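# Push utility cart through self-closing door into yellow bay

## Task

Move the utility cart through the self-closing door into the other room and park it in the yellow bay so that all four of its wheels sit inside the taped outline, none touching the tape. The case of copy paper must rest in the cart's top tray without any part overhanging the tray's edges. The door must be closed when you finish. One or both robots may be used, and no robot may tip over or be left leaning.

## Robot and tools

ROBOTS. There are two identical Hello Robot Stretch 4 robots, r1 and r2. Each has an omni-wheel base, a lift that slides up a mast, and one arm that telescopes straight out, ending in a wrist (yaw, pitch, roll) and a two-finger gripper. A robot is about 1.6 m tall, and its base edge lies no more than 0.23 m from the base origin. The robots must never press hard on each other: once two bases touch, even a few more millimetres of driving counts as a hard press, and a gripper closing on the other robot's fingers also counts. Objects touching robots are fine. If both robots carry one load, their travel can differ by up to about 3 cm per metre, which strains the load and can tip a robot.

FRAMES AND UNITS. Distances are metres, angles radians. Base frame: origin on the floor beneath the base centre, x forward, y left, z up; hand_pose is reported here (a point between open fingertips, somewhat approximate). The odometry frame is where the base frame was at the scene's start; base_odometry counts wheel turns only, so slip looks like travel. Heading is positive to the left, between -3.142 and 3.142. Each robot reports in its own frames, so only images, lidar_m and wrist_depth_mm show where the robots stand relative to one another.

move. Arguments: r1 and r2 (one object per robot; leave a robot out to give it nothing new), cameras (list of names such as r1_head_camera, r1_head_left_camera, r1_head_right_camera, r1_wrist_camera, the same for r2, or all; [] means no images), and blocking, which must always be false. The call returns in about 0.5 s while motions continue. Inside a robot's object you give base, joints or both, plus optional speeds, pace and contact_limits; or end_of_arm alone with the value enable_torque, which re-powers a limp wrist or gripper motor in place.
base holds one relative offset, measured from where the base last reported itself: translate_m (forward positive, -2 to 2), strafe_m (sideways, left positive, -2 to 2), or rotate_rad (counter-clockwise positive, -3.2 to 3.2). translate_m and strafe_m may be combined into one straight diagonal drive; rotate_rad goes alone.
joints holds absolute targets by name: lift_m 0 to 1.2; arm_m 0 to 0.55; wrist_yaw_rad -1.134 to 4.276 (0 ahead, positive left, 3.14 folded back); wrist_pitch_rad -1.117 to 4.259 (0 level, 1.57 pointing down); wrist_roll_rad -1.117 to 4.259 (positive clockwise seen from behind); gripper_m -0.038 to 0.141, the fingertip gap (reading off by up to 0.015; -0.02 or below makes the fingers press each other, used to close behind a bar or handle). Out-of-range joint targets are clipped to the limit; other out-of-range values get the call refused, and unknown keys make it invalid.
pace is slow, default, fast or max (base up to 0.1/0.3/0.4/0.6 m/s and 1/2/3/4 rad/s; a raised lift slows the base). speeds sets a top speed per joint (not gripper_m). contact_limits, from 0 (gentlest) to 1, applies only to arm_m, lift_m, translate_m, strafe_m, rotate_rad, given next to that command; default 0.5, and a base limit persists until the next base command. For a lift carrying 1 kg keep its limit at 0.15 or more, 2 kg at 0.3 or more. A new move overrides only the targets it names. Motions cap at about 14 s.

wait(seconds 0 to 10, cameras) returns state and images, ending early when a commanded robot comes to rest; wait(0) shows an "earlier move" line. stop(cameras) brakes all running motions and re-brakes wheels left slack. zoom_image(camera, region [x0, y0, x1, y1] pixels, at most 504 by 504) enlarges part of a camera's latest image. finished_scene(scene) ends the scene; the goal must hold with no robot help.

RESULTS. The "move" line gives done or the worst status per robot. "pictures" lists image order. Robots under "as last shown" were not commanded; their status reads "not commanded". base_status/joint_status: moving, done (base done means wheels turned the full amount, slip included), off_target (may still push), contact_stop (held back, goes slack), time_out, limit_stop_at_own_body, limit_stop_at_tilt (lean over 6 degrees; lift, arm and wheels go slack), torque_fault. An unrequested stop or a refused call cancels the rest of that reply's move, wait and finished_scene calls. on_its_own reports slack or held joints and unusual servo currents. lidar_m: 12 distances, sector 1 straight ahead, counting counter-clockwise (4 left, 7 behind, 10 right); "-" means nothing seen or closer than 0.25 m. wrist_depth_mm: 7x7 grid of depths in mm, 100 to 2000. turned_by_wheels vs turned_by_imu differing by over about 0.1 rad in a move suggests a hit or slip. base_tilt is in degrees, with a fixed error up to about 3. motor_effort is in percent with peaks in brackets; servo_current in mA.

GRIPPING. Command a gap more than 0.015 below the object width; about 0.06 below resists tugging. A gripper current rise after closing shows a firm grip; the reading and "done" do not.

AVOID. Tipping: with over 1 kg held and arm_m above 0.2, drive and turn gently. Self-collision stops when the gripper is over the base at low lift, or tilted up and rolled. Torque faults from pressing the gripper while driving. Drops, slams, hard hits or strong pushes. Note the world keeps running while you deliberate between calls.

Each tool is called after ">>>" as name(argument=value, ...), one argument or row to a line, values as JSON.

## Session

>>> move(
)

Scene clock: 0.00 s.
r1.base_odometry: x=+0.000 y=+0.000 heading=+0.000
r1.turned_by_wheels: +0.000
r1.turned_by_imu: +0.000
r1.base_tilt: forward=-1.6 right=+1.3
r1.lidar_m: 1.92 2.25 3.81 1.93 0.97 0.84 0.83 0.93 0.77 0.76 0.93 1.59
r1.base_status: not commanded
r1.joint_positions: lift_m=+0.127 arm_m=+0.000 wrist_yaw_rad=+3.089 wrist_pitch_rad=+0.002 wrist_roll_rad=+0.000 gripper_m=+0.056
r1.joint_status: not commanded
r1.measured_speeds: all 0
r1.motor_effort: lift_m=+20 arm_m=-4 wheel_0=+0 wheel_1=+1 wheel_2=+1
r1.servo_current: wrist_yaw_rad=39 wrist_pitch_rad=46 wrist_roll_rad=65 gripper_m=39
r1.hand_pose: x=-0.1125 y=+0.1024 z=+0.3046 quat_wxyz=(+0.026, -0.001, +0.000, +1.000) (m; r1's base frame)
r1.wrist_depth_mm: 137 138 - - - - - / 113 139 - - - - - / 117 140 224 - - - - / 137 161 - - - - - / - - - - - - - / - - 191 - 187 - - / 842 759 750 788 788 732 768
r2.base_odometry: x=+0.000 y=+0.000 heading=+0.000
r2.turned_by_wheels: +0.000
r2.turned_by_imu: +0.000
r2.base_tilt: forward=-0.6 right=+0.1
r2.lidar_m: 2.02 1.45 1.40 1.49 2.01 2.22 2.34 3.17 1.60 3.62 2.59 2.46
r2.base_status: not commanded
r2.joint_positions: lift_m=+0.295 arm_m=+0.000 wrist_yaw_rad=+3.133 wrist_pitch_rad=+0.002 wrist_roll_rad=+0.000 gripper_m=+0.056
r2.joint_status: not commanded
r2.measured_speeds: all 0
r2.motor_effort: lift_m=+18 arm_m=-4 wheel_0=+0 wheel_1=-1 wheel_2=+0
r2.servo_current: wrist_yaw_rad=46 wrist_pitch_rad=39 wrist_roll_rad=46 gripper_m=59
r2.hand_pose: x=-0.1167 y=+0.0898 z=+0.4727 quat_wxyz=(+0.004, -0.001, +0.000, +1.000) (m; r2's base frame)
r2.wrist_depth_mm: - 140 - - - - - / - 126 150 - - - - / - 130 185 - - - - / 144 143 272 - - - - / 229 - - - - - - / 226 1576 196 1576 190 1618 1464 / 226 1060 1138 - - 1025 1060
pictures: r1_head_camera, r1_head_left_camera, r1_head_right_camera, r1_wrist_camera, r2_head_camera, r2_head_left_camera, r2_head_right_camera, r2_wrist_camera
Images, in order (width x height): r1_head_camera 420x560, r1_head_left_camera 420x672, r1_head_right_camera 420x672, r1_wrist_camera 616x392, r2_head_camera 420x560, r2_head_left_camera 420x672, r2_head_right_camera 420x672, r2_wrist_camera 616x392.

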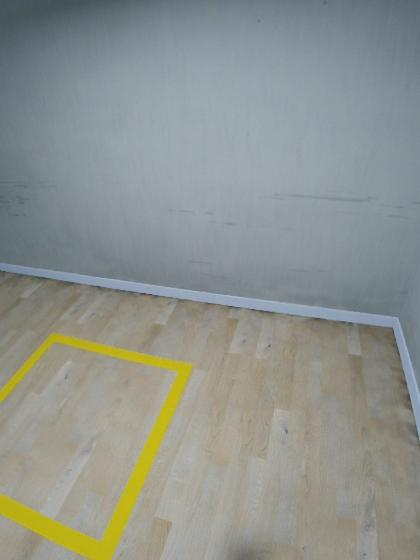

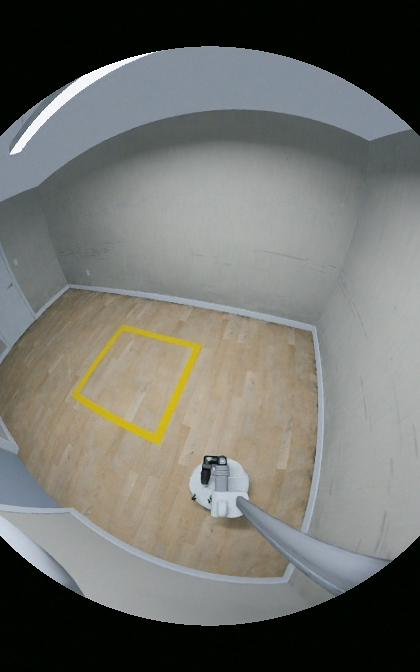

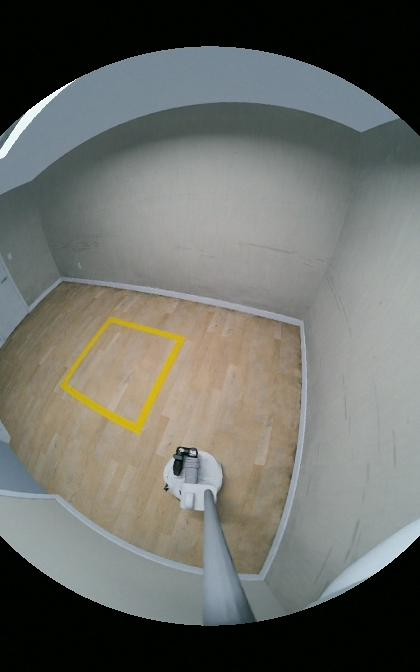

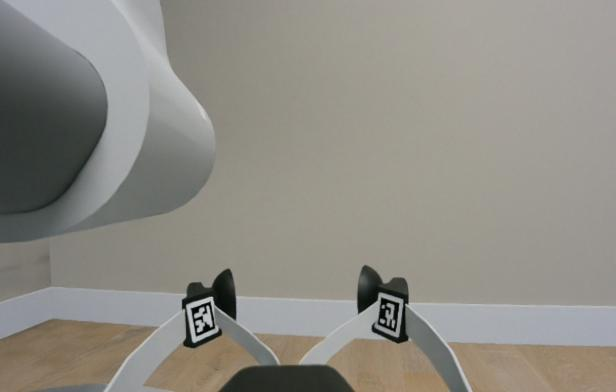

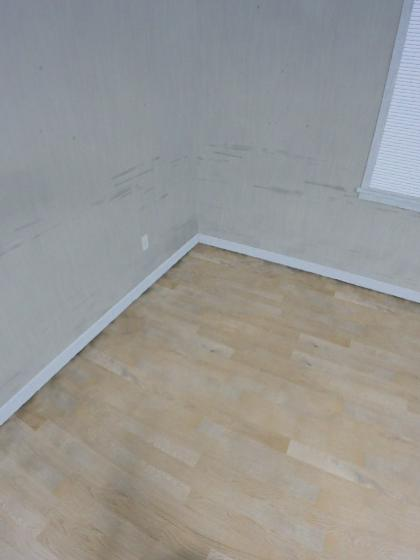

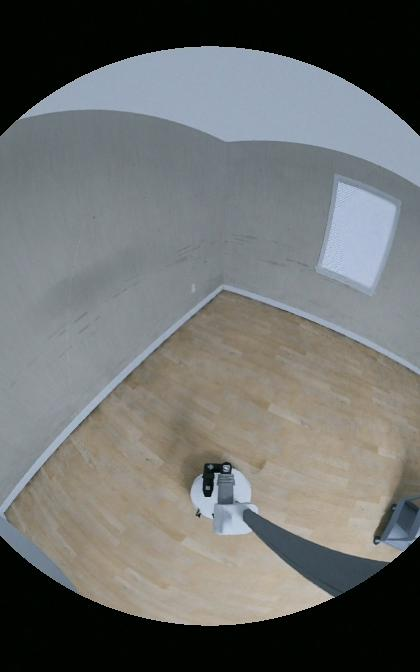

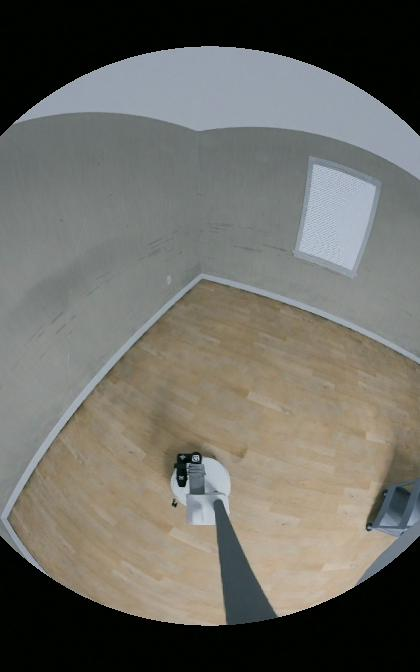

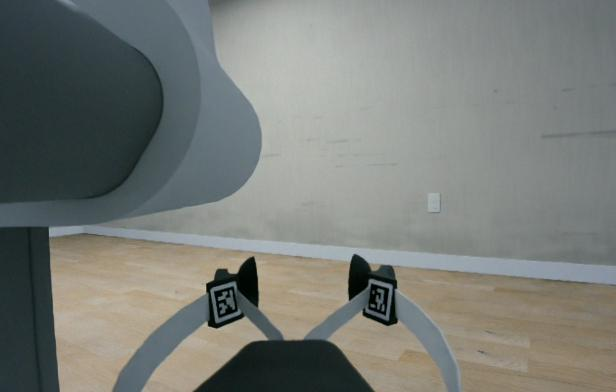

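>>> move(
  blocking=false,
  r2={"base":{"rotate_rad":-1.5}},
  r1={"base":{"rotate_rad":1.3}},
  cameras=[],
)

>>> wait(
  seconds=3,
  cameras=[],
)

>>> wait(
  seconds=0.5,
)

Scene clock: 3.90 s.
move: r1 moving; r2 moving
r1.base_odometry: x=+0.000 y=+0.000 heading=+0.252
r1.turned_by_wheels: +0.252
r1.turned_by_imu: +0.252
r1.base_tilt: forward=-1.6 right=+1.2
r1.lidar_m: 1.98 2.71 3.66 1.25 0.89 0.80 0.87 0.80 0.77 0.82 1.11 1.92
r1.base_status: rotate_rad moving
r1.joint_positions: lift_m=+0.127 arm_m=+0.000 wrist_yaw_rad=+3.089 wrist_pitch_rad=+0.002 wrist_roll_rad=+0.000 gripper_m=+0.056
r1.joint_status: not commanded
r1.measured_speeds: translate_m=-0.001 strafe_m=-0.001 rotate_rad=+0.980 lift_m=+0.000 arm_m=+0.000 wrist_yaw_rad=+0.000 wrist_pitch_rad=+0.000 wrist_roll_rad=+0.000
r1.motor_effort: lift_m=+20(20) arm_m=-4(4) wheel_0=-8(9) wheel_1=-6(9) wheel_2=-7(7)
r1.servo_current: wrist_yaw_rad=59(59) wrist_pitch_rad=39(46) wrist_roll_rad=46(59) gripper_m=39(39)
r1.hand_pose: x=-0.1125 y=+0.1024 z=+0.3046 quat_wxyz=(+0.026, -0.001, +0.000, +1.000) (m; r1's base frame)
r1.wrist_depth_mm: 136 138 - - - - - / 113 139 - - - - - / 114 140 226 - - - - / 137 160 - - - - - / - - - - - - - / - 1060 190 - 187 - - / 778 750 750 798 750 699 732
r2.base_odometry: x=+0.000 y=+0.000 heading=-0.252
r2.turned_by_wheels: -0.252
r2.turned_by_imu: -0.244
r2.base_tilt: forward=-0.7 right=+0.1
r2.lidar_m: 2.52 1.62 1.40 1.40 1.67 2.23 2.24 2.64 1.59 1.63 2.93 2.49
r2.base_status: rotate_rad moving
r2.joint_positions: lift_m=+0.295 arm_m=+0.000 wrist_yaw_rad=+3.133 wrist_pitch_rad=+0.002 wrist_roll_rad=+0.000 gripper_m=+0.056
r2.joint_status: not commanded
r2.measured_speeds: translate_m=+0.000 strafe_m=+0.000 rotate_rad=-0.974 lift_m=+0.000 arm_m=+0.000 wrist_yaw_rad=+0.000 wrist_pitch_rad=+0.000 wrist_roll_rad=+0.000
r2.motor_effort: lift_m=+18(18) arm_m=-4(4) wheel_0=+8(9) wheel_1=+8(10) wheel_2=+9(11)
r2.servo_current: wrist_yaw_rad=33(52) wrist_pitch_rad=39(46) wrist_roll_rad=52(52) gripper_m=39(59)
r2.hand_pose: x=-0.1167 y=+0.0898 z=+0.4727 quat_wxyz=(+0.004, -0.001, +0.000, +1.000) (m; r2's base frame)
r2.wrist_depth_mm: - 141 - - - - - / - 127 150 - - - - / - 130 184 - - - - / 144 143 272 - - - - / 229 - - - - - - / 227 1576 196 1576 190 1661 1464 / 226 1060 1138 - - 1060 1060
pictures: none
No camera images: "cameras" was empty.

Scene clock: 5.30 s.
earlier move: r1 done; r2 moving
r1.base_odometry: x=+0.000 y=+0.000 heading=+1.300
r1.turned_by_wheels: +1.048
r1.turned_by_imu: +1.053
r1.base_tilt: forward=-1.6 right=+1.3
r1.lidar_m: 3.79 1.23 0.89 0.83 0.88 0.82 0.77 0.81 1.10 1.93 2.00 2.67
r1.base_status: done
r1.joint_positions: lift_m=+0.127 arm_m=+0.000 wrist_yaw_rad=+3.089 wrist_pitch_rad=+0.002 wrist_roll_rad=+0.000 gripper_m=+0.056
r1.joint_status: not commanded
r1.measured_speeds: all 0
r1.motor_effort: lift_m=+20(20) arm_m=-4(4) wheel_0=-4(10) wheel_1=-1(9) wheel_2=-1(8)
r1.servo_current: wrist_yaw_rad=52(65) wrist_pitch_rad=46(52) wrist_roll_rad=59(65) gripper_m=39(46)
r1.hand_pose: x=-0.1125 y=+0.1024 z=+0.3046 quat_wxyz=(+0.026, -0.001, +0.000, +1.000) (m; r1's base frame)
r1.wrist_depth_mm: 136 138 - - - - - / 113 139 - - - - - / 118 140 229 - - - - / 137 162 - - - - - / - - - - - - - / - - 191 - 187 - - / 788 707 750 143 778 768 809
r2.base_odometry: x=+0.000 y=+0.000 heading=-1.499
r2.turned_by_wheels: -1.248
r2.turned_by_imu: -1.215
r2.base_tilt: forward=-0.6 right=+0.0
r2.lidar_m: 3.32 2.54 2.47 1.87 1.46 1.41 1.51 2.19 2.23 2.40 3.45 1.59
r2.base_status: rotate_rad moving
r2.joint_positions: lift_m=+0.295 arm_m=+0.000 wrist_yaw_rad=+3.133 wrist_pitch_rad=+0.002 wrist_roll_rad=+0.000 gripper_m=+0.056
r2.joint_status: not commanded
r2.measured_speeds: all 0
r2.motor_effort: lift_m=+18(18) arm_m=-4(4) wheel_0=+3(11) wheel_1=+0(11) wheel_2=+2(11)
r2.servo_current: wrist_yaw_rad=39(59) wrist_pitch_rad=46(46) wrist_roll_rad=39(52) gripper_m=46(59)
r2.hand_pose: x=-0.1167 y=+0.0898 z=+0.4727 quat_wxyz=(+0.004, -0.001, +0.000, +1.000) (m; r2's base frame)
r2.wrist_depth_mm: - 140 - - - - - / - 126 141 - - - - / - 129 185 - - - - / 144 143 264 - - - - / 229 - - - - - - / 227 1576 196 1336 190 - - / 226 1078 1138 - - 1042 1060
wait: 1.40 of 3 s (r1 has come to rest)
pictures: none
No camera images: "cameras" was empty.

Scene clock: 5.43 s.
earlier move: r2 done
r1.base_odometry: x=+0.000 y=+0.000 heading=+1.300
r1.turned_by_wheels: +0.000
r1.turned_by_imu: +0.000
r1.base_tilt: forward=-1.6 right=+1.3
r1.lidar_m: 3.80 1.24 0.87 0.84 0.88 0.82 0.76 0.79 1.08 1.92 1.95 2.66
r1.base_status: done
r1.joint_positions: lift_m=+0.127 arm_m=+0.000 wrist_yaw_rad=+3.089 wrist_pitch_rad=+0.002 wrist_roll_rad=+0.000 gripper_m=+0.056
r1.joint_status: not commanded
r1.measured_speeds: all 0
r1.motor_effort: lift_m=+20(20) arm_m=-4(4) wheel_0=-3(10) wheel_1=-1(9) wheel_2=-1(8)
r1.servo_current: wrist_yaw_rad=33(65) wrist_pitch_rad=33(52) wrist_roll_rad=52(65) gripper_m=39(46)
r1.hand_pose: x=-0.1125 y=+0.1024 z=+0.3046 quat_wxyz=(+0.026, -0.001, +0.000, +1.000) (m; r1's base frame)
r1.wrist_depth_mm: 136 139 - - - - - / 113 139 - - - - - / 117 140 229 - - - - / 137 161 - - - - - / - - - - - - - / - - 190 - 187 - - / 788 707 759 143 788 788 820
r2.base_odometry: x=+0.000 y=+0.000 heading=-1.499
r2.turned_by_wheels: +0.000
r2.turned_by_imu: +0.000
r2.base_tilt: forward=-0.6 right=+0.1
r2.lidar_m: 3.34 2.53 2.50 1.87 1.44 1.40 1.52 2.20 2.23 2.38 3.46 1.60
r2.base_status: done
r2.joint_positions: lift_m=+0.295 arm_m=+0.000 wrist_yaw_rad=+3.133 wrist_pitch_rad=+0.002 wrist_roll_rad=+0.000 gripper_m=+0.056
r2.joint_status: not commanded
r2.measured_speeds: all 0
r2.motor_effort: lift_m=+18(18) arm_m=-4(4) wheel_0=+3(11) wheel_1=+1(11) wheel_2=+2(11)
r2.servo_current: wrist_yaw_rad=39(59) wrist_pitch_rad=39(46) wrist_roll_rad=52(52) gripper_m=39(59)
r2.hand_pose: x=-0.1167 y=+0.0898 z=+0.4727 quat_wxyz=(+0.004, -0.001, +0.000, +1.000) (m; r2's base frame)
r2.wrist_depth_mm: - 140 - - - - - / - 126 142 - - - - / - 130 185 - - - - / 144 143 265 - - - - / 229 - - - - - - / 228 1537 196 1336 190 - - / 226 1060 1138 - - 1042 1078
wait: 0.13 of 0.5 s (r2 has come to rest)
pictures: r1_head_camera, r1_head_left_camera, r1_head_right_camera, r1_wrist_camera, r2_head_camera, r2_head_left_camera, r2_head_right_camera, r2_wrist_camera
Images, in order (width x height): r1_head_camera 420x560, r1_head_left_camera 420x672, r1_head_right_camera 420x672, r1_wrist_camera 616x392, r2_head_camera 420x560, r2_head_left_camera 420x672, r2_head_right_camera 420x672, r2_wrist_camera 616x392.

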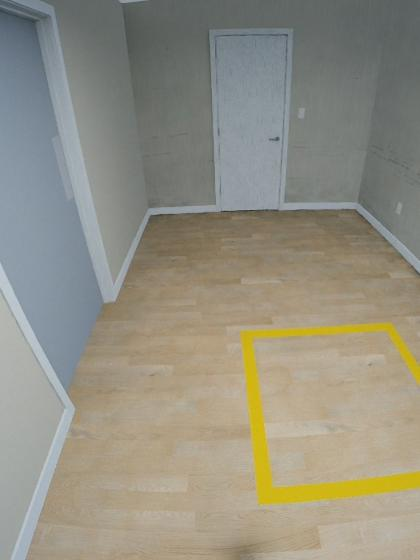

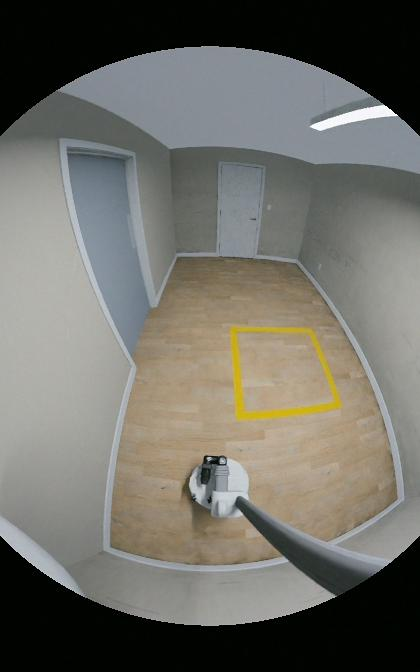

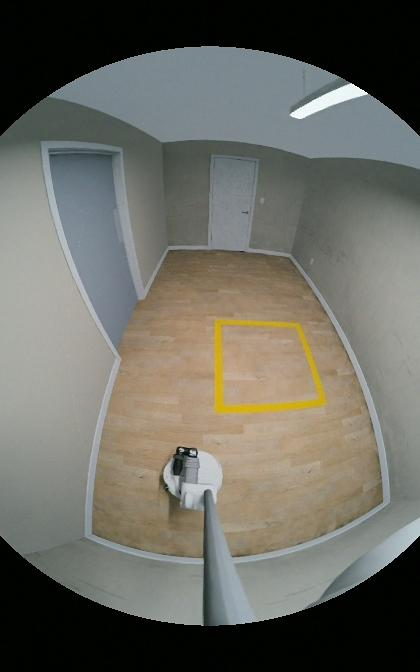

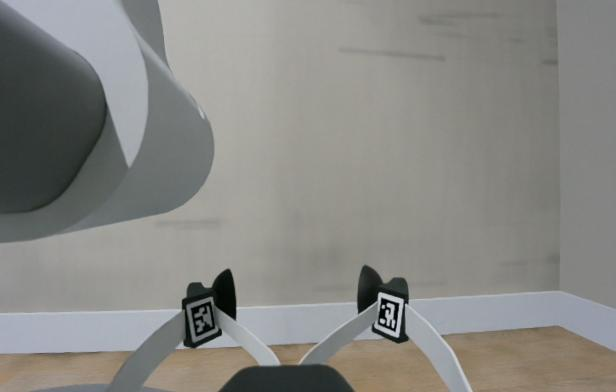

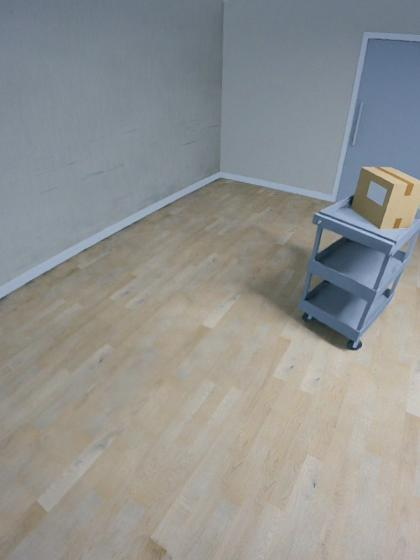

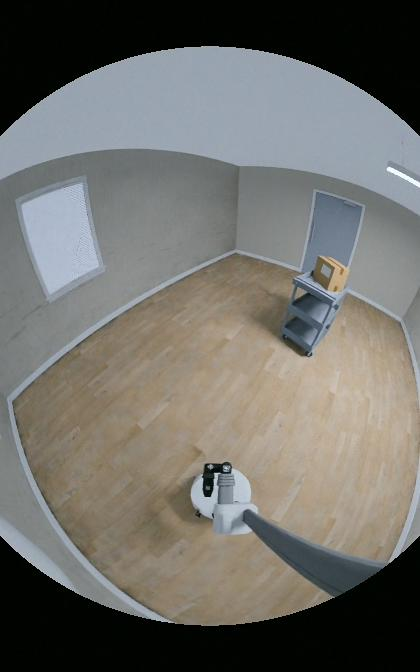

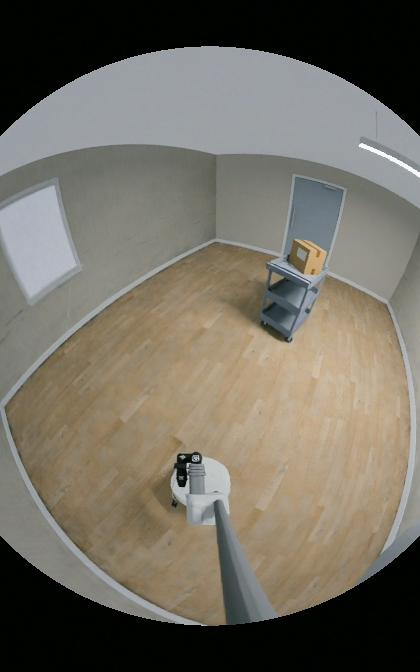

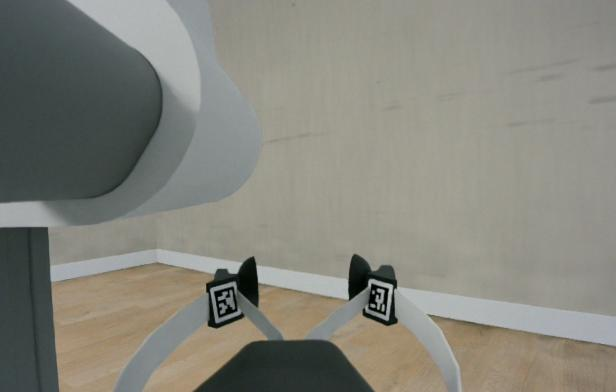

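>>> move(
  blocking=false,
  r2={"base":{"rotate_rad":-0.4},"joints":{"lift_m":0.6}},
  r1={"base":{"rotate_rad":0.35}},
  cameras=[],
)

>>> wait(
  seconds=1.5,
  cameras=[],
)

>>> wait(
  seconds=1,
  cameras=["r1_head_camera","r2_head_camera"],
)

>>> zoom_image(
  camera="r2_head_camera",
  region=[120, 20, 400, 380],
)

>>> zoom_image(
  camera="r1_head_camera",
  region=[0, 0, 360, 480],
)

Scene clock: 14.00 s.
move: r1 moving; r2 moving
r1.base_odometry: x=+0.000 y=+0.000 heading=+1.538
r1.turned_by_wheels: +0.239
r1.turned_by_imu: +0.240
r1.base_tilt: forward=-1.6 right=+1.3
r1.lidar_m: 2.08 1.03 0.83 0.83 0.94 0.79 0.76 0.90 1.48 1.94 2.16 3.57
r1.base_status: rotate_rad moving
r1.joint_positions: lift_m=+0.127 arm_m=+0.000 wrist_yaw_rad=+3.089 wrist_pitch_rad=+0.002 wrist_roll_rad=+0.000 gripper_m=+0.056
r1.joint_status: not commanded
r1.measured_speeds: translate_m=+0.001 strafe_m=-0.001 rotate_rad=+0.702 lift_m=+0.000 arm_m=+0.000 wrist_yaw_rad=+0.000 wrist_pitch_rad=+0.000 wrist_roll_rad=+0.000
r1.motor_effort: lift_m=+20(20) arm_m=-4(4) wheel_0=-2(9) wheel_1=-2(9) wheel_2=-2(7)
r1.servo_current: wrist_yaw_rad=52(52) wrist_pitch_rad=46(46) wrist_roll_rad=46(65) gripper_m=46(46)
r1.hand_pose: x=-0.1125 y=+0.1024 z=+0.3046 quat_wxyz=(+0.026, -0.001, +0.000, +1.000) (m; r1's base frame)
r1.wrist_depth_mm: 136 138 - - - - - / 113 139 - - - - - / 117 139 229 - - - - / 137 162 - - - - - / - - - - - - - / - - 190 - 188 - - / 842 759 759 143 741 723 768
r2.base_odometry: x=+0.000 y=+0.000 heading=-1.746
r2.turned_by_wheels: -0.247
r2.turned_by_imu: -0.239
r2.base_tilt: forward=-0.7 right=+0.0
r2.lidar_m: 1.69 2.81 2.49 2.46 1.56 1.39 1.43 1.74 2.22 2.25 2.78 1.60
r2.base_status: rotate_rad moving
r2.joint_positions: lift_m=+0.333 arm_m=+0.000 wrist_yaw_rad=+3.133 wrist_pitch_rad=+0.002 wrist_roll_rad=+0.000 gripper_m=+0.056
r2.joint_status: lift_m moving
r2.measured_speeds: translate_m=-0.001 strafe_m=+0.001 rotate_rad=-0.838 lift_m=+0.146 arm_m=+0.000 wrist_yaw_rad=+0.000 wrist_pitch_rad=+0.000 wrist_roll_rad=+0.000
r2.motor_effort: lift_m=+24(24) arm_m=-4(4) wheel_0=+3(10) wheel_1=+6(9) wheel_2=+7(11)
r2.servo_current: wrist_yaw_rad=46(59) wrist_pitch_rad=46(46) wrist_roll_rad=46(59) gripper_m=52(52)
r2.hand_pose: x=-0.1167 y=+0.0898 z=+0.5103 quat_wxyz=(+0.004, -0.001, +0.000, +1.000) (m; r2's base frame)
r2.wrist_depth_mm: - 141 - - - - - / - 126 141 - - - - / - 130 184 - - - - / 144 144 207 - - - - / 230 - - - - - - / 227 1661 195 171 191 - - / 226 1138 1182 - - 1098 1060
pictures: none
No camera images: "cameras" was empty.

Scene clock: 14.63 s.
earlier move: r1 done; r2 moving
r1.base_odometry: x=+0.000 y=+0.000 heading=+1.649
r1.turned_by_wheels: +0.111
r1.turned_by_imu: +0.112
r1.base_tilt: forward=-1.6 right=+1.2
r1.lidar_m: 1.75 0.95 0.83 0.85 0.88 0.78 0.77 0.97 1.81 1.94 2.36 3.92
r1.base_status: done
r1.joint_positions: lift_m=+0.127 arm_m=+0.000 wrist_yaw_rad=+3.089 wrist_pitch_rad=+0.002 wrist_roll_rad=+0.000 gripper_m=+0.056
r1.joint_status: not commanded
r1.measured_speeds: all 0
r1.motor_effort: lift_m=+20(20) arm_m=-4(4) wheel_0=-1(9) wheel_1=-1(9) wheel_2=+1(7)
r1.servo_current: wrist_yaw_rad=39(65) wrist_pitch_rad=39(52) wrist_roll_rad=46(65) gripper_m=33(46)
r1.hand_pose: x=-0.1125 y=+0.1024 z=+0.3046 quat_wxyz=(+0.026, -0.001, +0.000, +1.000) (m; r1's base frame)
r1.wrist_depth_mm: 136 138 - - - - - / 113 139 - - - - - / 117 140 229 - - - - / 137 161 - - - - - / - - - - - - - / 991 - 190 - 187 - - / 842 750 741 143 741 707 768
r2.base_odometry: x=+0.000 y=+0.000 heading=-1.899
r2.turned_by_wheels: -0.153
r2.turned_by_imu: -0.149
r2.base_tilt: forward=-0.7 right=+0.1
r2.lidar_m: 1.61 3.05 2.50 2.49 1.72 1.41 1.39 1.59 2.25 2.23 2.48 1.81
r2.base_status: rotate_rad moving
r2.joint_positions: lift_m=+0.483 arm_m=+0.000 wrist_yaw_rad=+3.133 wrist_pitch_rad=+0.002 wrist_roll_rad=+0.000 gripper_m=+0.056
r2.joint_status: lift_m moving
r2.measured_speeds: translate_m=+0.000 strafe_m=+0.000 rotate_rad=+0.000 lift_m=+0.269 arm_m=+0.000 wrist_yaw_rad=+0.000 wrist_pitch_rad=+0.000 wrist_roll_rad=+0.000
r2.motor_effort: lift_m=+22(26) arm_m=-4(4) wheel_0=+2(10) wheel_1=+2(9) wheel_2=+5(11)
r2.servo_current: wrist_yaw_rad=52(59) wrist_pitch_rad=46(46) wrist_roll_rad=46(59) gripper_m=52(52)
r2.hand_pose: x=-0.1167 y=+0.0898 z=+0.6613 quat_wxyz=(+0.004, -0.001, +0.000, +1.000) (m; r2's base frame)
r2.wrist_depth_mm: - 141 - - - - - / - 127 142 - - - - / - 129 185 - - - - / 144 143 207 - - - - / 220 - - - - - - / 220 - 190 - 188 - - / 226 1430 1430 - - - -
wait: 0.63 of 1.5 s (r1 has come to rest)
pictures: none
No camera images: "cameras" was empty.

Scene clock: 15.63 s.
earlier move: r2 moving
r1.base_odometry: x=+0.000 y=+0.000 heading=+1.649
r1.turned_by_wheels: +0.000
r1.turned_by_imu: +0.000
r1.base_tilt: forward=-1.6 right=+1.2
r1.lidar_m: 1.75 0.96 0.83 0.83 0.87 0.76 0.78 0.95 1.79 1.95 2.36 3.90
r1.base_status: done
r1.joint_positions: lift_m=+0.127 arm_m=+0.000 wrist_yaw_rad=+3.089 wrist_pitch_rad=+0.002 wrist_roll_rad=+0.000 gripper_m=+0.056
r1.joint_status: not commanded
r1.measured_speeds: all 0
r1.motor_effort: lift_m=+20(20) arm_m=-4(4) wheel_0=-1(9) wheel_1=-1(9) wheel_2=+1(7)
r1.servo_current: wrist_yaw_rad=46(65) wrist_pitch_rad=46(52) wrist_roll_rad=39(65) gripper_m=39(52)
r1.hand_pose: x=-0.1125 y=+0.1024 z=+0.3046 quat_wxyz=(+0.026, -0.001, +0.000, +1.000) (m; r1's base frame)
r1.wrist_depth_mm: 136 139 - - - - - / 113 139 - - - - - / 117 139 229 - - - - / 137 162 - - - - - / - - - - - - - / 991 - 190 - 187 - - / 842 750 750 143 750 699 768
r2.base_odometry: x=+0.000 y=+0.000 heading=-1.899
r2.turned_by_wheels: +0.000
r2.turned_by_imu: +0.000
r2.base_tilt: forward=-0.7 right=+0.1
r2.lidar_m: 1.62 3.01 2.50 2.52 1.73 1.43 1.42 1.60 2.21 2.23 2.54 1.76
r2.base_status: done
r2.joint_positions: lift_m=+0.600 arm_m=+0.000 wrist_yaw_rad=+3.133 wrist_pitch_rad=+0.002 wrist_roll_rad=+0.000 gripper_m=+0.056
r2.joint_status: lift_m moving
r2.measured_speeds: all 0
r2.motor_effort: lift_m=+21(26) arm_m=-4(4) wheel_0=+4(10) wheel_1=+2(9) wheel_2=+5(11)
r2.servo_current: wrist_yaw_rad=46(65) wrist_pitch_rad=39(46) wrist_roll_rad=39(59) gripper_m=52(52)
r2.hand_pose: x=-0.1167 y=+0.0898 z=+0.7775 quat_wxyz=(+0.004, -0.001, +0.000, +1.000) (m; r2's base frame)
r2.wrist_depth_mm: - 141 - - - - - / - 126 141 - - - - / - 129 185 - - - - / 144 143 217 - - - - / 219 - - - - - - / 220 - 189 - 187 - - / 225 1537 - - - - -
wait: 1.00 s; no rest
pictures: r1_head_camera, r2_head_camera
Images, in order (width x height): r1_head_camera 420x560, r2_head_camera 420x560.

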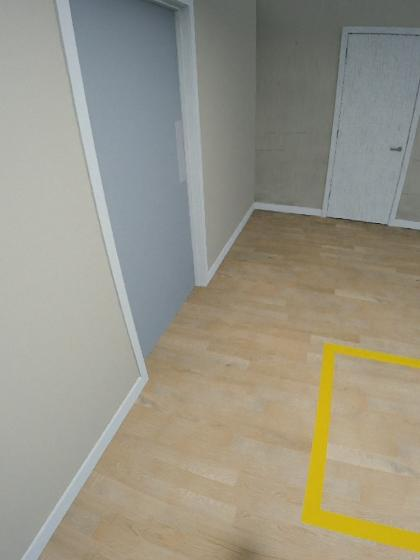

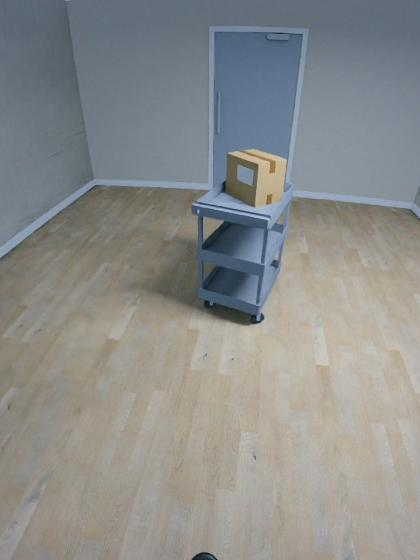

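Scaled by 1.400 from the camera's 420x560 image, which has a finer 1200x1600 frame.

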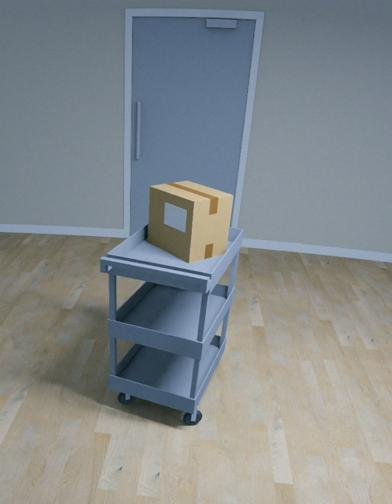

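Scaled by 1.050 from the camera's 420x560 image, which has a finer 600x800 frame.

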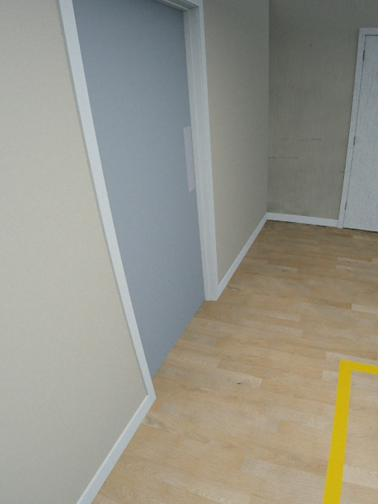

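>>> move(
  blocking=false,
  r2={"base":{"translate_m":0.6,"strafe_m":0.15}},
  r1={"base":{"rotate_rad":-0.33}},
  cameras=[],
)

>>> wait(
  seconds=2,
  cameras=[],
)

>>> move(
  blocking=false,
  r1={"base":{"translate_m":1.5}},
  cameras=[],
)

>>> wait(
  seconds=4,
  cameras=[],
)

>>> wait(
  seconds=4,
  cameras=["r1_head_camera","r2_head_camera","r1_head_left_camera","r2_head_right_camera"],
)

>>> zoom_image(
  camera="r2_head_camera",
  region=[100, 20, 420, 500],
)

Scene clock: 41.87 s.
earlier move: r2 done
move: r1 moving; r2 moving
r1.base_odometry: x=+0.000 y=+0.000 heading=+1.416
r1.turned_by_wheels: -0.234
r1.turned_by_imu: -0.235
r1.base_tilt: forward=-1.6 right=+1.3
r1.lidar_m: 2.56 1.12 0.88 0.82 0.87 0.79 0.77 0.81 1.24 1.94 2.07 3.03
r1.base_status: rotate_rad moving
r1.joint_positions: lift_m=+0.127 arm_m=+0.000 wrist_yaw_rad=+3.089 wrist_pitch_rad=+0.002 wrist_roll_rad=+0.000 gripper_m=+0.056
r1.joint_status: not commanded
r1.measured_speeds: translate_m=-0.001 strafe_m=+0.002 rotate_rad=-0.644 lift_m=+0.000 arm_m=+0.000 wrist_yaw_rad=+0.000 wrist_pitch_rad=+0.000 wrist_roll_rad=+0.000
r1.motor_effort: lift_m=+20(20) arm_m=-4(4) wheel_0=+5(8) wheel_1=+4(8) wheel_2=+2(7)
r1.servo_current: wrist_yaw_rad=39(65) wrist_pitch_rad=39(46) wrist_roll_rad=33(65) gripper_m=39(46)
r1.hand_pose: x=-0.1125 y=+0.1024 z=+0.3046 quat_wxyz=(+0.026, -0.001, +0.000, +1.000) (m; r1's base frame)
r1.wrist_depth_mm: 136 138 - - - - - / 113 139 - - - - - / 117 140 229 - - - - / 137 162 - - - - - / - - - - - - - / - - 190 - 187 - - / 798 699 768 143 741 741 768
r2.base_odometry: x=-0.003 y=-0.032 heading=-1.898
r2.turned_by_wheels: +0.000
r2.turned_by_imu: +0.001
r2.base_tilt: forward=-0.7 right=+0.0
r2.lidar_m: 1.58 3.00 2.49 2.48 1.74 1.46 1.44 1.62 2.25 2.25 2.50 1.65
r2.base_status: translate_m moving; strafe_m moving
r2.joint_positions: lift_m=+0.600 arm_m=+0.000 wrist_yaw_rad=+3.133 wrist_pitch_rad=+0.002 wrist_roll_rad=+0.000 gripper_m=+0.056
r2.joint_status: all done
r2.measured_speeds: translate_m=+0.121 strafe_m=+0.031 rotate_rad=-0.003 lift_m=+0.000 arm_m=+0.000 wrist_yaw_rad=+0.000 wrist_pitch_rad=+0.000 wrist_roll_rad=+0.000
r2.motor_effort: lift_m=+21(21) arm_m=-4(4) wheel_0=+5(9) wheel_1=+8(10) wheel_2=-11(12)
r2.servo_current: wrist_yaw_rad=33(52) wrist_pitch_rad=39(46) wrist_roll_rad=33(59) gripper_m=52(52)
r2.hand_pose: x=-0.1167 y=+0.0898 z=+0.7775 quat_wxyz=(+0.004, -0.001, +0.000, +1.000) (m; r2's base frame)
r2.wrist_depth_mm: - 140 - - - - - / - 124 146 - - - - / - 128 189 - - - - / 144 143 210 - - - - / 219 - - - - - - / 217 - 189 - 188 - - / 222 1537 - - - - -
pictures: none
No camera images: "cameras" was empty.

Scene clock: 42.47 s.
earlier move: r1 done; r2 moving
r1.base_odometry: x=+0.000 y=+0.000 heading=+1.320
r1.turned_by_wheels: -0.096
r1.turned_by_imu: -0.096
r1.base_tilt: forward=-1.6 right=+1.3
r1.lidar_m: 3.47 1.23 0.87 0.83 0.89 0.81 0.74 0.81 1.13 1.93 1.99 2.72
r1.base_status: done
r1.joint_positions: lift_m=+0.127 arm_m=+0.000 wrist_yaw_rad=+3.089 wrist_pitch_rad=+0.002 wrist_roll_rad=+0.000 gripper_m=+0.056
r1.joint_status: not commanded
r1.measured_speeds: all 0
r1.motor_effort: lift_m=+20(20) arm_m=-4(4) wheel_0=+2(8) wheel_1=+1(8) wheel_2=+0(7)
r1.servo_current: wrist_yaw_rad=65(65) wrist_pitch_rad=46(52) wrist_roll_rad=59(65) gripper_m=39(46)
r1.hand_pose: x=-0.1125 y=+0.1024 z=+0.3046 quat_wxyz=(+0.026, -0.001, +0.000, +1.000) (m; r1's base frame)
r1.wrist_depth_mm: 136 139 - - - - - / 113 139 - - - - - / 118 140 229 - - - - / 137 162 - - - - - / - - - - - - - / - - 190 - 187 - - / 798 707 759 143 788 778 820
r2.base_odometry: x=-0.013 y=-0.156 heading=-1.898
r2.turned_by_wheels: +0.000
r2.turned_by_imu: +0.000
r2.base_tilt: forward=-0.7 right=+0.0
r2.lidar_m: 1.48 2.94 2.44 2.42 1.88 1.55 1.55 1.76 2.30 2.30 2.57 1.47
r2.base_status: translate_m moving; strafe_m moving
r2.joint_positions: lift_m=+0.600 arm_m=+0.000 wrist_yaw_rad=+3.133 wrist_pitch_rad=+0.002 wrist_roll_rad=+0.000 gripper_m=+0.056
r2.joint_status: all done
r2.measured_speeds: translate_m=+0.272 strafe_m=+0.070 rotate_rad=-0.002 lift_m=+0.000 arm_m=+0.000 wrist_yaw_rad=+0.000 wrist_pitch_rad=+0.000 wrist_roll_rad=+0.000
r2.motor_effort: lift_m=+21(21) arm_m=-4(4) wheel_0=+7(9) wheel_1=+10(10) wheel_2=-12(14)
r2.servo_current: wrist_yaw_rad=46(52) wrist_pitch_rad=39(46) wrist_roll_rad=39(65) gripper_m=52(52)
r2.hand_pose: x=-0.1167 y=+0.0898 z=+0.7775 quat_wxyz=(+0.004, -0.001, +0.000, +1.000) (m; r2's base frame)
r2.wrist_depth_mm: - 140 - - - - - / - 123 146 - - - - / - 128 187 - - - - / 144 143 217 - - - - / 227 - - - - - - / 224 - 189 - 187 - - / 223 1618 - - - - -
wait: 0.60 of 2 s (r1 has come to rest)
pictures: none
No camera images: "cameras" was empty.

Scene clock: 42.97 s.
earlier move: r2 moving
move: r1 moving
r1.base_odometry: x=+0.008 y=+0.030 heading=+1.320
r1.turned_by_wheels: +0.000
r1.turned_by_imu: +0.000
r1.base_tilt: forward=-1.6 right=+1.3
r1.lidar_m: 3.47 1.22 0.88 0.83 0.87 0.84 0.80 0.83 1.14 1.93 2.01 2.72
r1.base_status: translate_m moving
r1.joint_positions: lift_m=+0.127 arm_m=+0.000 wrist_yaw_rad=+3.089 wrist_pitch_rad=+0.002 wrist_roll_rad=+0.000 gripper_m=+0.056
r1.joint_status: not commanded
r1.measured_speeds: translate_m=+0.121 strafe_m=-0.001 rotate_rad=-0.001 lift_m=+0.000 arm_m=+0.000 wrist_yaw_rad=+0.000 wrist_pitch_rad=+0.000 wrist_roll_rad=+0.000
r1.motor_effort: lift_m=+20(20) arm_m=-4(4) wheel_0=+6(8) wheel_1=+4(7) wheel_2=-7(9)
r1.servo_current: wrist_yaw_rad=39(65) wrist_pitch_rad=46(52) wrist_roll_rad=46(78) gripper_m=39(52)
r1.hand_pose: x=-0.1125 y=+0.1024 z=+0.3046 quat_wxyz=(+0.026, -0.001, +0.000, +1.000) (m; r1's base frame)
r1.wrist_depth_mm: 136 138 - - - - - / 113 139 - - - - - / 117 140 224 - - - - / 137 163 - - - - - / - - - - - - - / - - 190 - 187 - - / 798 750 750 809 788 778 820
r2.base_odometry: x=-0.025 y=-0.305 heading=-1.898
r2.turned_by_wheels: +0.000
r2.turned_by_imu: +0.000
r2.base_tilt: forward=-0.7 right=+0.1
r2.lidar_m: 1.37 2.86 2.36 2.33 2.06 1.69 1.67 1.92 2.37 2.35 2.67 1.34
r2.base_status: translate_m moving; strafe_m moving
r2.joint_positions: lift_m=+0.600 arm_m=+0.000 wrist_yaw_rad=+3.133 wrist_pitch_rad=+0.002 wrist_roll_rad=+0.000 gripper_m=+0.056
r2.joint_status: not commanded
r2.measured_speeds: translate_m=+0.291 strafe_m=+0.073 rotate_rad=-0.006 lift_m=+0.000 arm_m=+0.000 wrist_yaw_rad=+0.000 wrist_pitch_rad=+0.000 wrist_roll_rad=+0.000
r2.motor_effort: lift_m=+21(21) arm_m=-3(4) wheel_0=+7(7) wheel_1=+7(10) wheel_2=-9(13)
r2.servo_current: wrist_yaw_rad=46(52) wrist_pitch_rad=46(46) wrist_roll_rad=46(59) gripper_m=46(59)
r2.hand_pose: x=-0.1167 y=+0.0898 z=+0.7775 quat_wxyz=(+0.004, -0.001, +0.000, +1.000) (m; r2's base frame)
r2.wrist_depth_mm: - 140 - - - - - / - 123 145 - - - - / - 128 188 - - - - / 144 143 218 - - - - / 225 - - - - - - / 218 - 192 - 189 - - / 223 1661 1708 - - - -
pictures: none
No camera images: "cameras" was empty.

Scene clock: 44.87 s.
earlier move: r1 moving; r2 done
r1.base_odometry: x=+0.134 y=+0.524 heading=+1.320
r1.turned_by_wheels: +0.000
r1.turned_by_imu: +0.000
r1.base_tilt: forward=-1.6 right=+1.3
r1.lidar_m: 3.36 1.35 0.89 0.83 0.87 1.24 1.30 1.35 1.89 1.91 1.98 2.73
r1.base_status: translate_m moving
r1.joint_positions: lift_m=+0.127 arm_m=+0.000 wrist_yaw_rad=+3.089 wrist_pitch_rad=+0.002 wrist_roll_rad=+0.000 gripper_m=+0.056
r1.joint_status: not commanded
r1.measured_speeds: translate_m=+0.299 strafe_m=-0.001 rotate_rad=+0.004 lift_m=+0.000 arm_m=+0.000 wrist_yaw_rad=+0.000 wrist_pitch_rad=+0.000 wrist_roll_rad=+0.000
r1.motor_effort: lift_m=+20(20) arm_m=-4(4) wheel_0=+3(8) wheel_1=+5(7) wheel_2=-5(10)
r1.servo_current: wrist_yaw_rad=39(65) wrist_pitch_rad=39(52) wrist_roll_rad=46(78) gripper_m=39(52)
r1.hand_pose: x=-0.1125 y=+0.1024 z=+0.3046 quat_wxyz=(+0.026, -0.001, +0.000, +1.000) (m; r1's base frame)
r1.wrist_depth_mm: 137 138 - - - - - / 113 139 - - - - - / 116 139 223 - - - - / 137 159 - - - - - / - - - - - - - / 1182 1205 192 1182 187 1138 946 / 842 750 750 798 798 768 809
r2.base_odometry: x=-0.051 y=-0.616 heading=-1.898
r2.turned_by_wheels: +0.000
r2.turned_by_imu: +0.001
r2.base_tilt: forward=-0.7 right=+0.0
r2.lidar_m: 1.13 2.69 2.25 2.22 2.35 1.97 1.95 2.22 2.51 2.50 2.80 1.06
r2.base_status: done
r2.joint_positions: lift_m=+0.600 arm_m=+0.000 wrist_yaw_rad=+3.133 wrist_pitch_rad=+0.002 wrist_roll_rad=+0.000 gripper_m=+0.056
r2.joint_status: not commanded
r2.measured_speeds: all 0
r2.motor_effort: lift_m=+21(21) arm_m=-4(4) wheel_0=+4(10) wheel_1=+3(10) wheel_2=-2(13)
r2.servo_current: wrist_yaw_rad=46(59) wrist_pitch_rad=39(46) wrist_roll_rad=52(59) gripper_m=39(59)
r2.hand_pose: x=-0.1167 y=+0.0898 z=+0.7775 quat_wxyz=(+0.004, -0.001, +0.000, +1.000) (m; r2's base frame)
r2.wrist_depth_mm: - 140 - - - - - / - 126 150 - - - - / - 129 183 - - - - / 144 143 272 - - - - / 229 - - - - - - / 228 - 196 - 191 - - / 226 1708 1808 - - 1708 1618
wait: 1.90 of 4 s (r2 has come to rest)
pictures: none
No camera images: "cameras" was empty.

Scene clock: 48.87 s.
earlier move: r1 moving
r1.base_odometry: x=+0.372 y=+1.453 heading=+1.320
r1.turned_by_wheels: +0.000
r1.turned_by_imu: +0.001
r1.base_tilt: forward=-1.6 right=+1.3
r1.lidar_m: 2.42 1.24 0.99 0.94 0.95 1.25 2.26 2.38 2.01 1.90 1.99 2.51
r1.base_status: translate_m moving
r1.joint_positions: lift_m=+0.127 arm_m=+0.000 wrist_yaw_rad=+3.089 wrist_pitch_rad=+0.002 wrist_roll_rad=+0.000 gripper_m=+0.056
r1.joint_status: not commanded
r1.measured_speeds: all 0
r1.motor_effort: lift_m=+20(20) arm_m=-4(4) wheel_0=+1(8) wheel_1=+2(7) wheel_2=+1(10)
r1.servo_current: wrist_yaw_rad=52(72) wrist_pitch_rad=52(52) wrist_roll_rad=59(78) gripper_m=39(52)
r1.hand_pose: x=-0.1125 y=+0.1024 z=+0.3046 quat_wxyz=(+0.026, -0.001, +0.000, +1.000) (m; r1's base frame)
r1.wrist_depth_mm: 136 138 - - - - - / 113 139 - - - - - / 117 140 273 - - - - / 137 162 - - - - - / 1983 - - - - - - / 1308 1229 194 1205 188 1182 960 / 820 741 750 809 798 778 809
r2.base_odometry: x=-0.051 y=-0.616 heading=-1.898
r2.turned_by_wheels: +0.000
r2.turned_by_imu: +0.001
r2.base_tilt: forward=-0.7 right=+0.1
r2.lidar_m: 1.12 2.68 2.23 2.22 2.36 1.99 1.95 2.23 2.49 2.49 2.83 1.08
r2.base_status: done
r2.joint_positions: lift_m=+0.600 arm_m=+0.000 wrist_yaw_rad=+3.133 wrist_pitch_rad=+0.002 wrist_roll_rad=+0.000 gripper_m=+0.056
r2.joint_status: not commanded
r2.measured_speeds: all 0
r2.motor_effort: lift_m=+21(21) arm_m=-4(4) wheel_0=+4(10) wheel_1=+3(10) wheel_2=-2(13)
r2.servo_current: wrist_yaw_rad=46(59) wrist_pitch_rad=39(46) wrist_roll_rad=46(65) gripper_m=46(59)
r2.hand_pose: x=-0.1167 y=+0.0898 z=+0.7775 quat_wxyz=(+0.004, -0.001, +0.000, +1.000) (m; r2's base frame)
r2.wrist_depth_mm: - 141 - - - - - / - 126 150 - - - - / - 130 184 - - - - / 144 143 272 - - - - / 229 - - - - - - / 226 - 196 - 191 - - / 226 1708 1756 - - 1661 1576
wait: 4.00 s; no rest
pictures: r1_head_camera, r1_head_left_camera, r2_head_camera, r2_head_right_camera
Images, in order (width x height): r1_head_camera 420x560, r1_head_left_camera 420x672, r2_head_camera 420x560, r2_head_right_camera 420x672.

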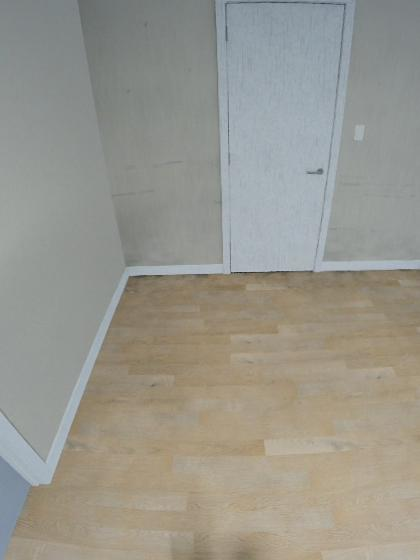

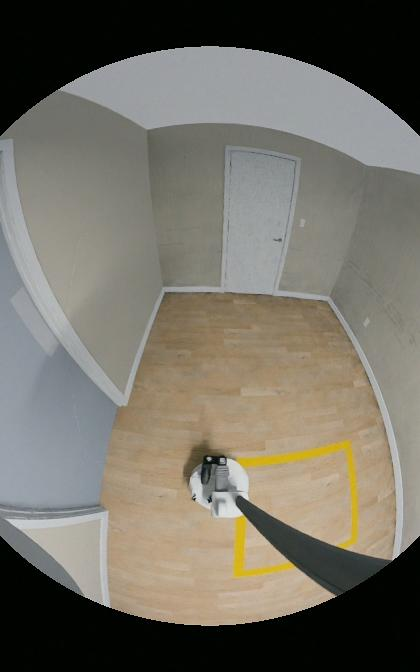

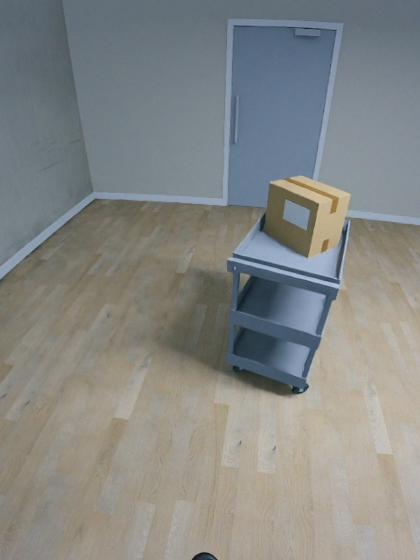

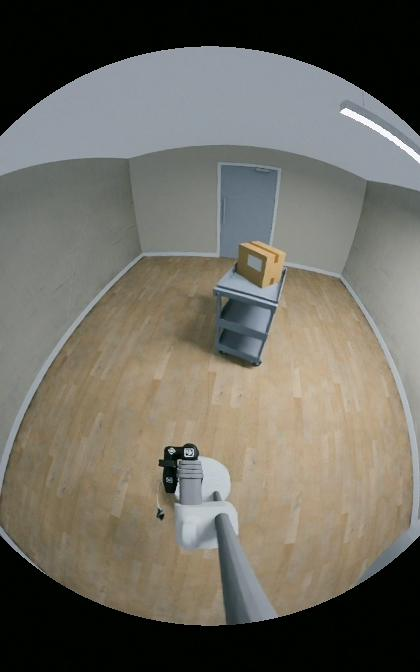

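Scaled by 1.050 from the camera's 420x560 image, which has a finer 1200x1600 frame.

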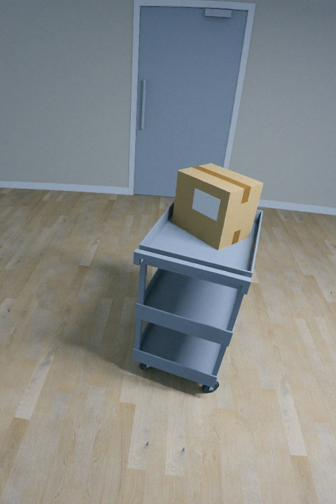

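>>> zoom_image(
  camera="r2_head_camera",
  region=[210, 160, 370, 320],
)

>>> move(
  blocking=false,
  r1={"base":{"rotate_rad":1.57},"joints":{"lift_m":0.85}},
  cameras=[],
)

>>> wait(
  seconds=3.5,
  cameras=["r1_head_camera","r1_head_right_camera"],
)

Scaled by 3.150 from the camera's 420x560 image, which has a finer 1200x1600 frame.

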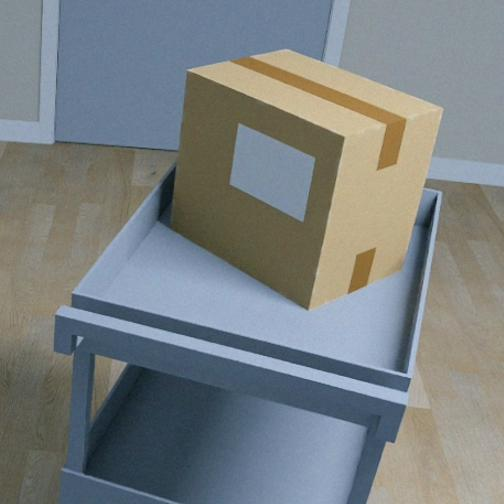

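Scene clock: 53.47 s.
earlier move: r1 done
move: r1 moving
r1.base_odometry: x=+0.372 y=+1.453 heading=+1.572
r1.turned_by_wheels: +0.252
r1.turned_by_imu: +0.252
r1.base_tilt: forward=-1.6 right=+1.3
r1.lidar_m: 1.83 1.05 0.94 0.92 1.00 1.70 2.25 2.27 1.94 1.94 2.19 2.43
r1.base_status: rotate_rad moving
r1.joint_positions: lift_m=+0.164 arm_m=+0.000 wrist_yaw_rad=+3.089 wrist_pitch_rad=+0.002 wrist_roll_rad=+0.000 gripper_m=+0.056
r1.joint_status: lift_m moving
r1.measured_speeds: translate_m=-0.001 strafe_m=+0.000 rotate_rad=+0.974 lift_m=+0.146 arm_m=+0.000 wrist_yaw_rad=+0.000 wrist_pitch_rad=+0.000 wrist_roll_rad=+0.000
r1.motor_effort: lift_m=+28(28) arm_m=-4(4) wheel_0=-8(9) wheel_1=-5(9) wheel_2=-7(7)
r1.servo_current: wrist_yaw_rad=52(72) wrist_pitch_rad=39(46) wrist_roll_rad=46(52) gripper_m=46(46)
r1.hand_pose: x=-0.1125 y=+0.1024 z=+0.3421 quat_wxyz=(+0.026, -0.001, +0.000, +1.000) (m; r1's base frame)
r1.wrist_depth_mm: 136 139 - - - - - / 114 139 - - - - - / 118 140 272 - - - - / 137 162 - - - - - / - - - - - - - / 1430 1281 194 1308 187 1281 1182 / 904 809 189 878 866 842 891
r2: as last shown
r2.turned_by_imu: +0.000
r2.lidar_m: 1.12 2.70 2.24 2.20 2.36 1.97 1.97 2.23 2.50 2.49 2.85 1.07
r2.motor_effort: lift_m=+21(21) arm_m=-4(4) wheel_0=+4(5) wheel_1=+3(3) wheel_2=-2(3)
r2.servo_current: wrist_yaw_rad=52(59) wrist_pitch_rad=39(52) wrist_roll_rad=46(59) gripper_m=52(52)
r2.wrist_depth_mm: - 141 - - - - - / - 126 150 - - - - / - 129 185 - - - - / 144 143 272 - - - - / 229 - - - - - - / 227 - 196 - 191 - - / 225 1661 1808 - - 1661 1618
pictures: none
No camera images: "cameras" was empty.

Scene clock: 56.67 s.
earlier move: r1 done
r1.base_odometry: x=+0.372 y=+1.453 heading=+2.890
r1.turned_by_wheels: +1.318
r1.turned_by_imu: +1.325
r1.base_tilt: forward=-1.6 right=+1.3
r1.lidar_m: 0.92 0.93 1.23 2.25 2.34 2.01 1.91 2.00 2.55 2.45 1.28 0.98
r1.base_status: done
r1.joint_positions: lift_m=+0.849 arm_m=+0.000 wrist_yaw_rad=+3.089 wrist_pitch_rad=+0.002 wrist_roll_rad=+0.000 gripper_m=+0.056
r1.joint_status: all done
r1.measured_speeds: all 0
r1.motor_effort: lift_m=+25(29) arm_m=-4(4) wheel_0=-2(9) wheel_1=+0(9) wheel_2=+0(8)
r1.servo_current: wrist_yaw_rad=52(72) wrist_pitch_rad=39(52) wrist_roll_rad=33(72) gripper_m=39(46)
r1.hand_pose: x=-0.1125 y=+0.1024 z=+1.0271 quat_wxyz=(+0.026, -0.001, +0.000, +1.000) (m; r1's base frame)
r1.wrist_depth_mm: 136 139 - - - - - / 113 139 - - - - - / 117 139 270 - - - - / 137 161 - - - - - / - - - - - - - / - - 193 - 188 - - / - 151 - 153 - - -
r2.base_odometry: x=-0.051 y=-0.616 heading=-1.898
r2.turned_by_wheels: +0.000
r2.turned_by_imu: +0.000
r2.base_tilt: forward=-0.7 right=+0.1
r2.lidar_m: 1.12 2.67 2.25 2.20 2.37 1.98 1.96 2.24 2.49 2.49 2.83 1.09
r2.base_status: not commanded
r2.joint_positions: lift_m=+0.600 arm_m=+0.000 wrist_yaw_rad=+3.133 wrist_pitch_rad=+0.002 wrist_roll_rad=+0.000 gripper_m=+0.056
r2.joint_status: not commanded
r2.measured_speeds: all 0
r2.motor_effort: lift_m=+21(21) arm_m=-4(4) wheel_0=+4(5) wheel_1=+3(3) wheel_2=-2(3)
r2.servo_current: wrist_yaw_rad=39(59) wrist_pitch_rad=33(52) wrist_roll_rad=39(65) gripper_m=52(59)
r2.hand_pose: x=-0.1167 y=+0.0898 z=+0.7775 quat_wxyz=(+0.004, -0.001, +0.000, +1.000) (m; r2's base frame)
r2.wrist_depth_mm: - 140 - - - - - / - 126 150 - - - - / - 129 185 - - - - / 144 143 272 - - - - / 229 - - - - - - / 228 - 196 - 191 - - / 225 1708 1808 - - 1708 1618
wait: 3.20 of 3.5 s (r1 has come to rest)
pictures: r1_head_camera, r1_head_right_camera
Images, in order (width x height): r1_head_camera 420x560, r1_head_right_camera 420x672.

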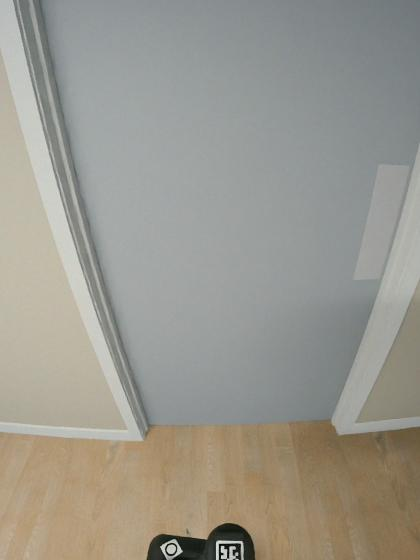

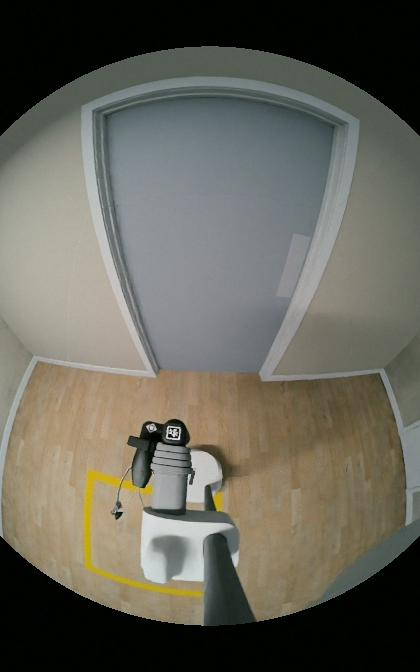

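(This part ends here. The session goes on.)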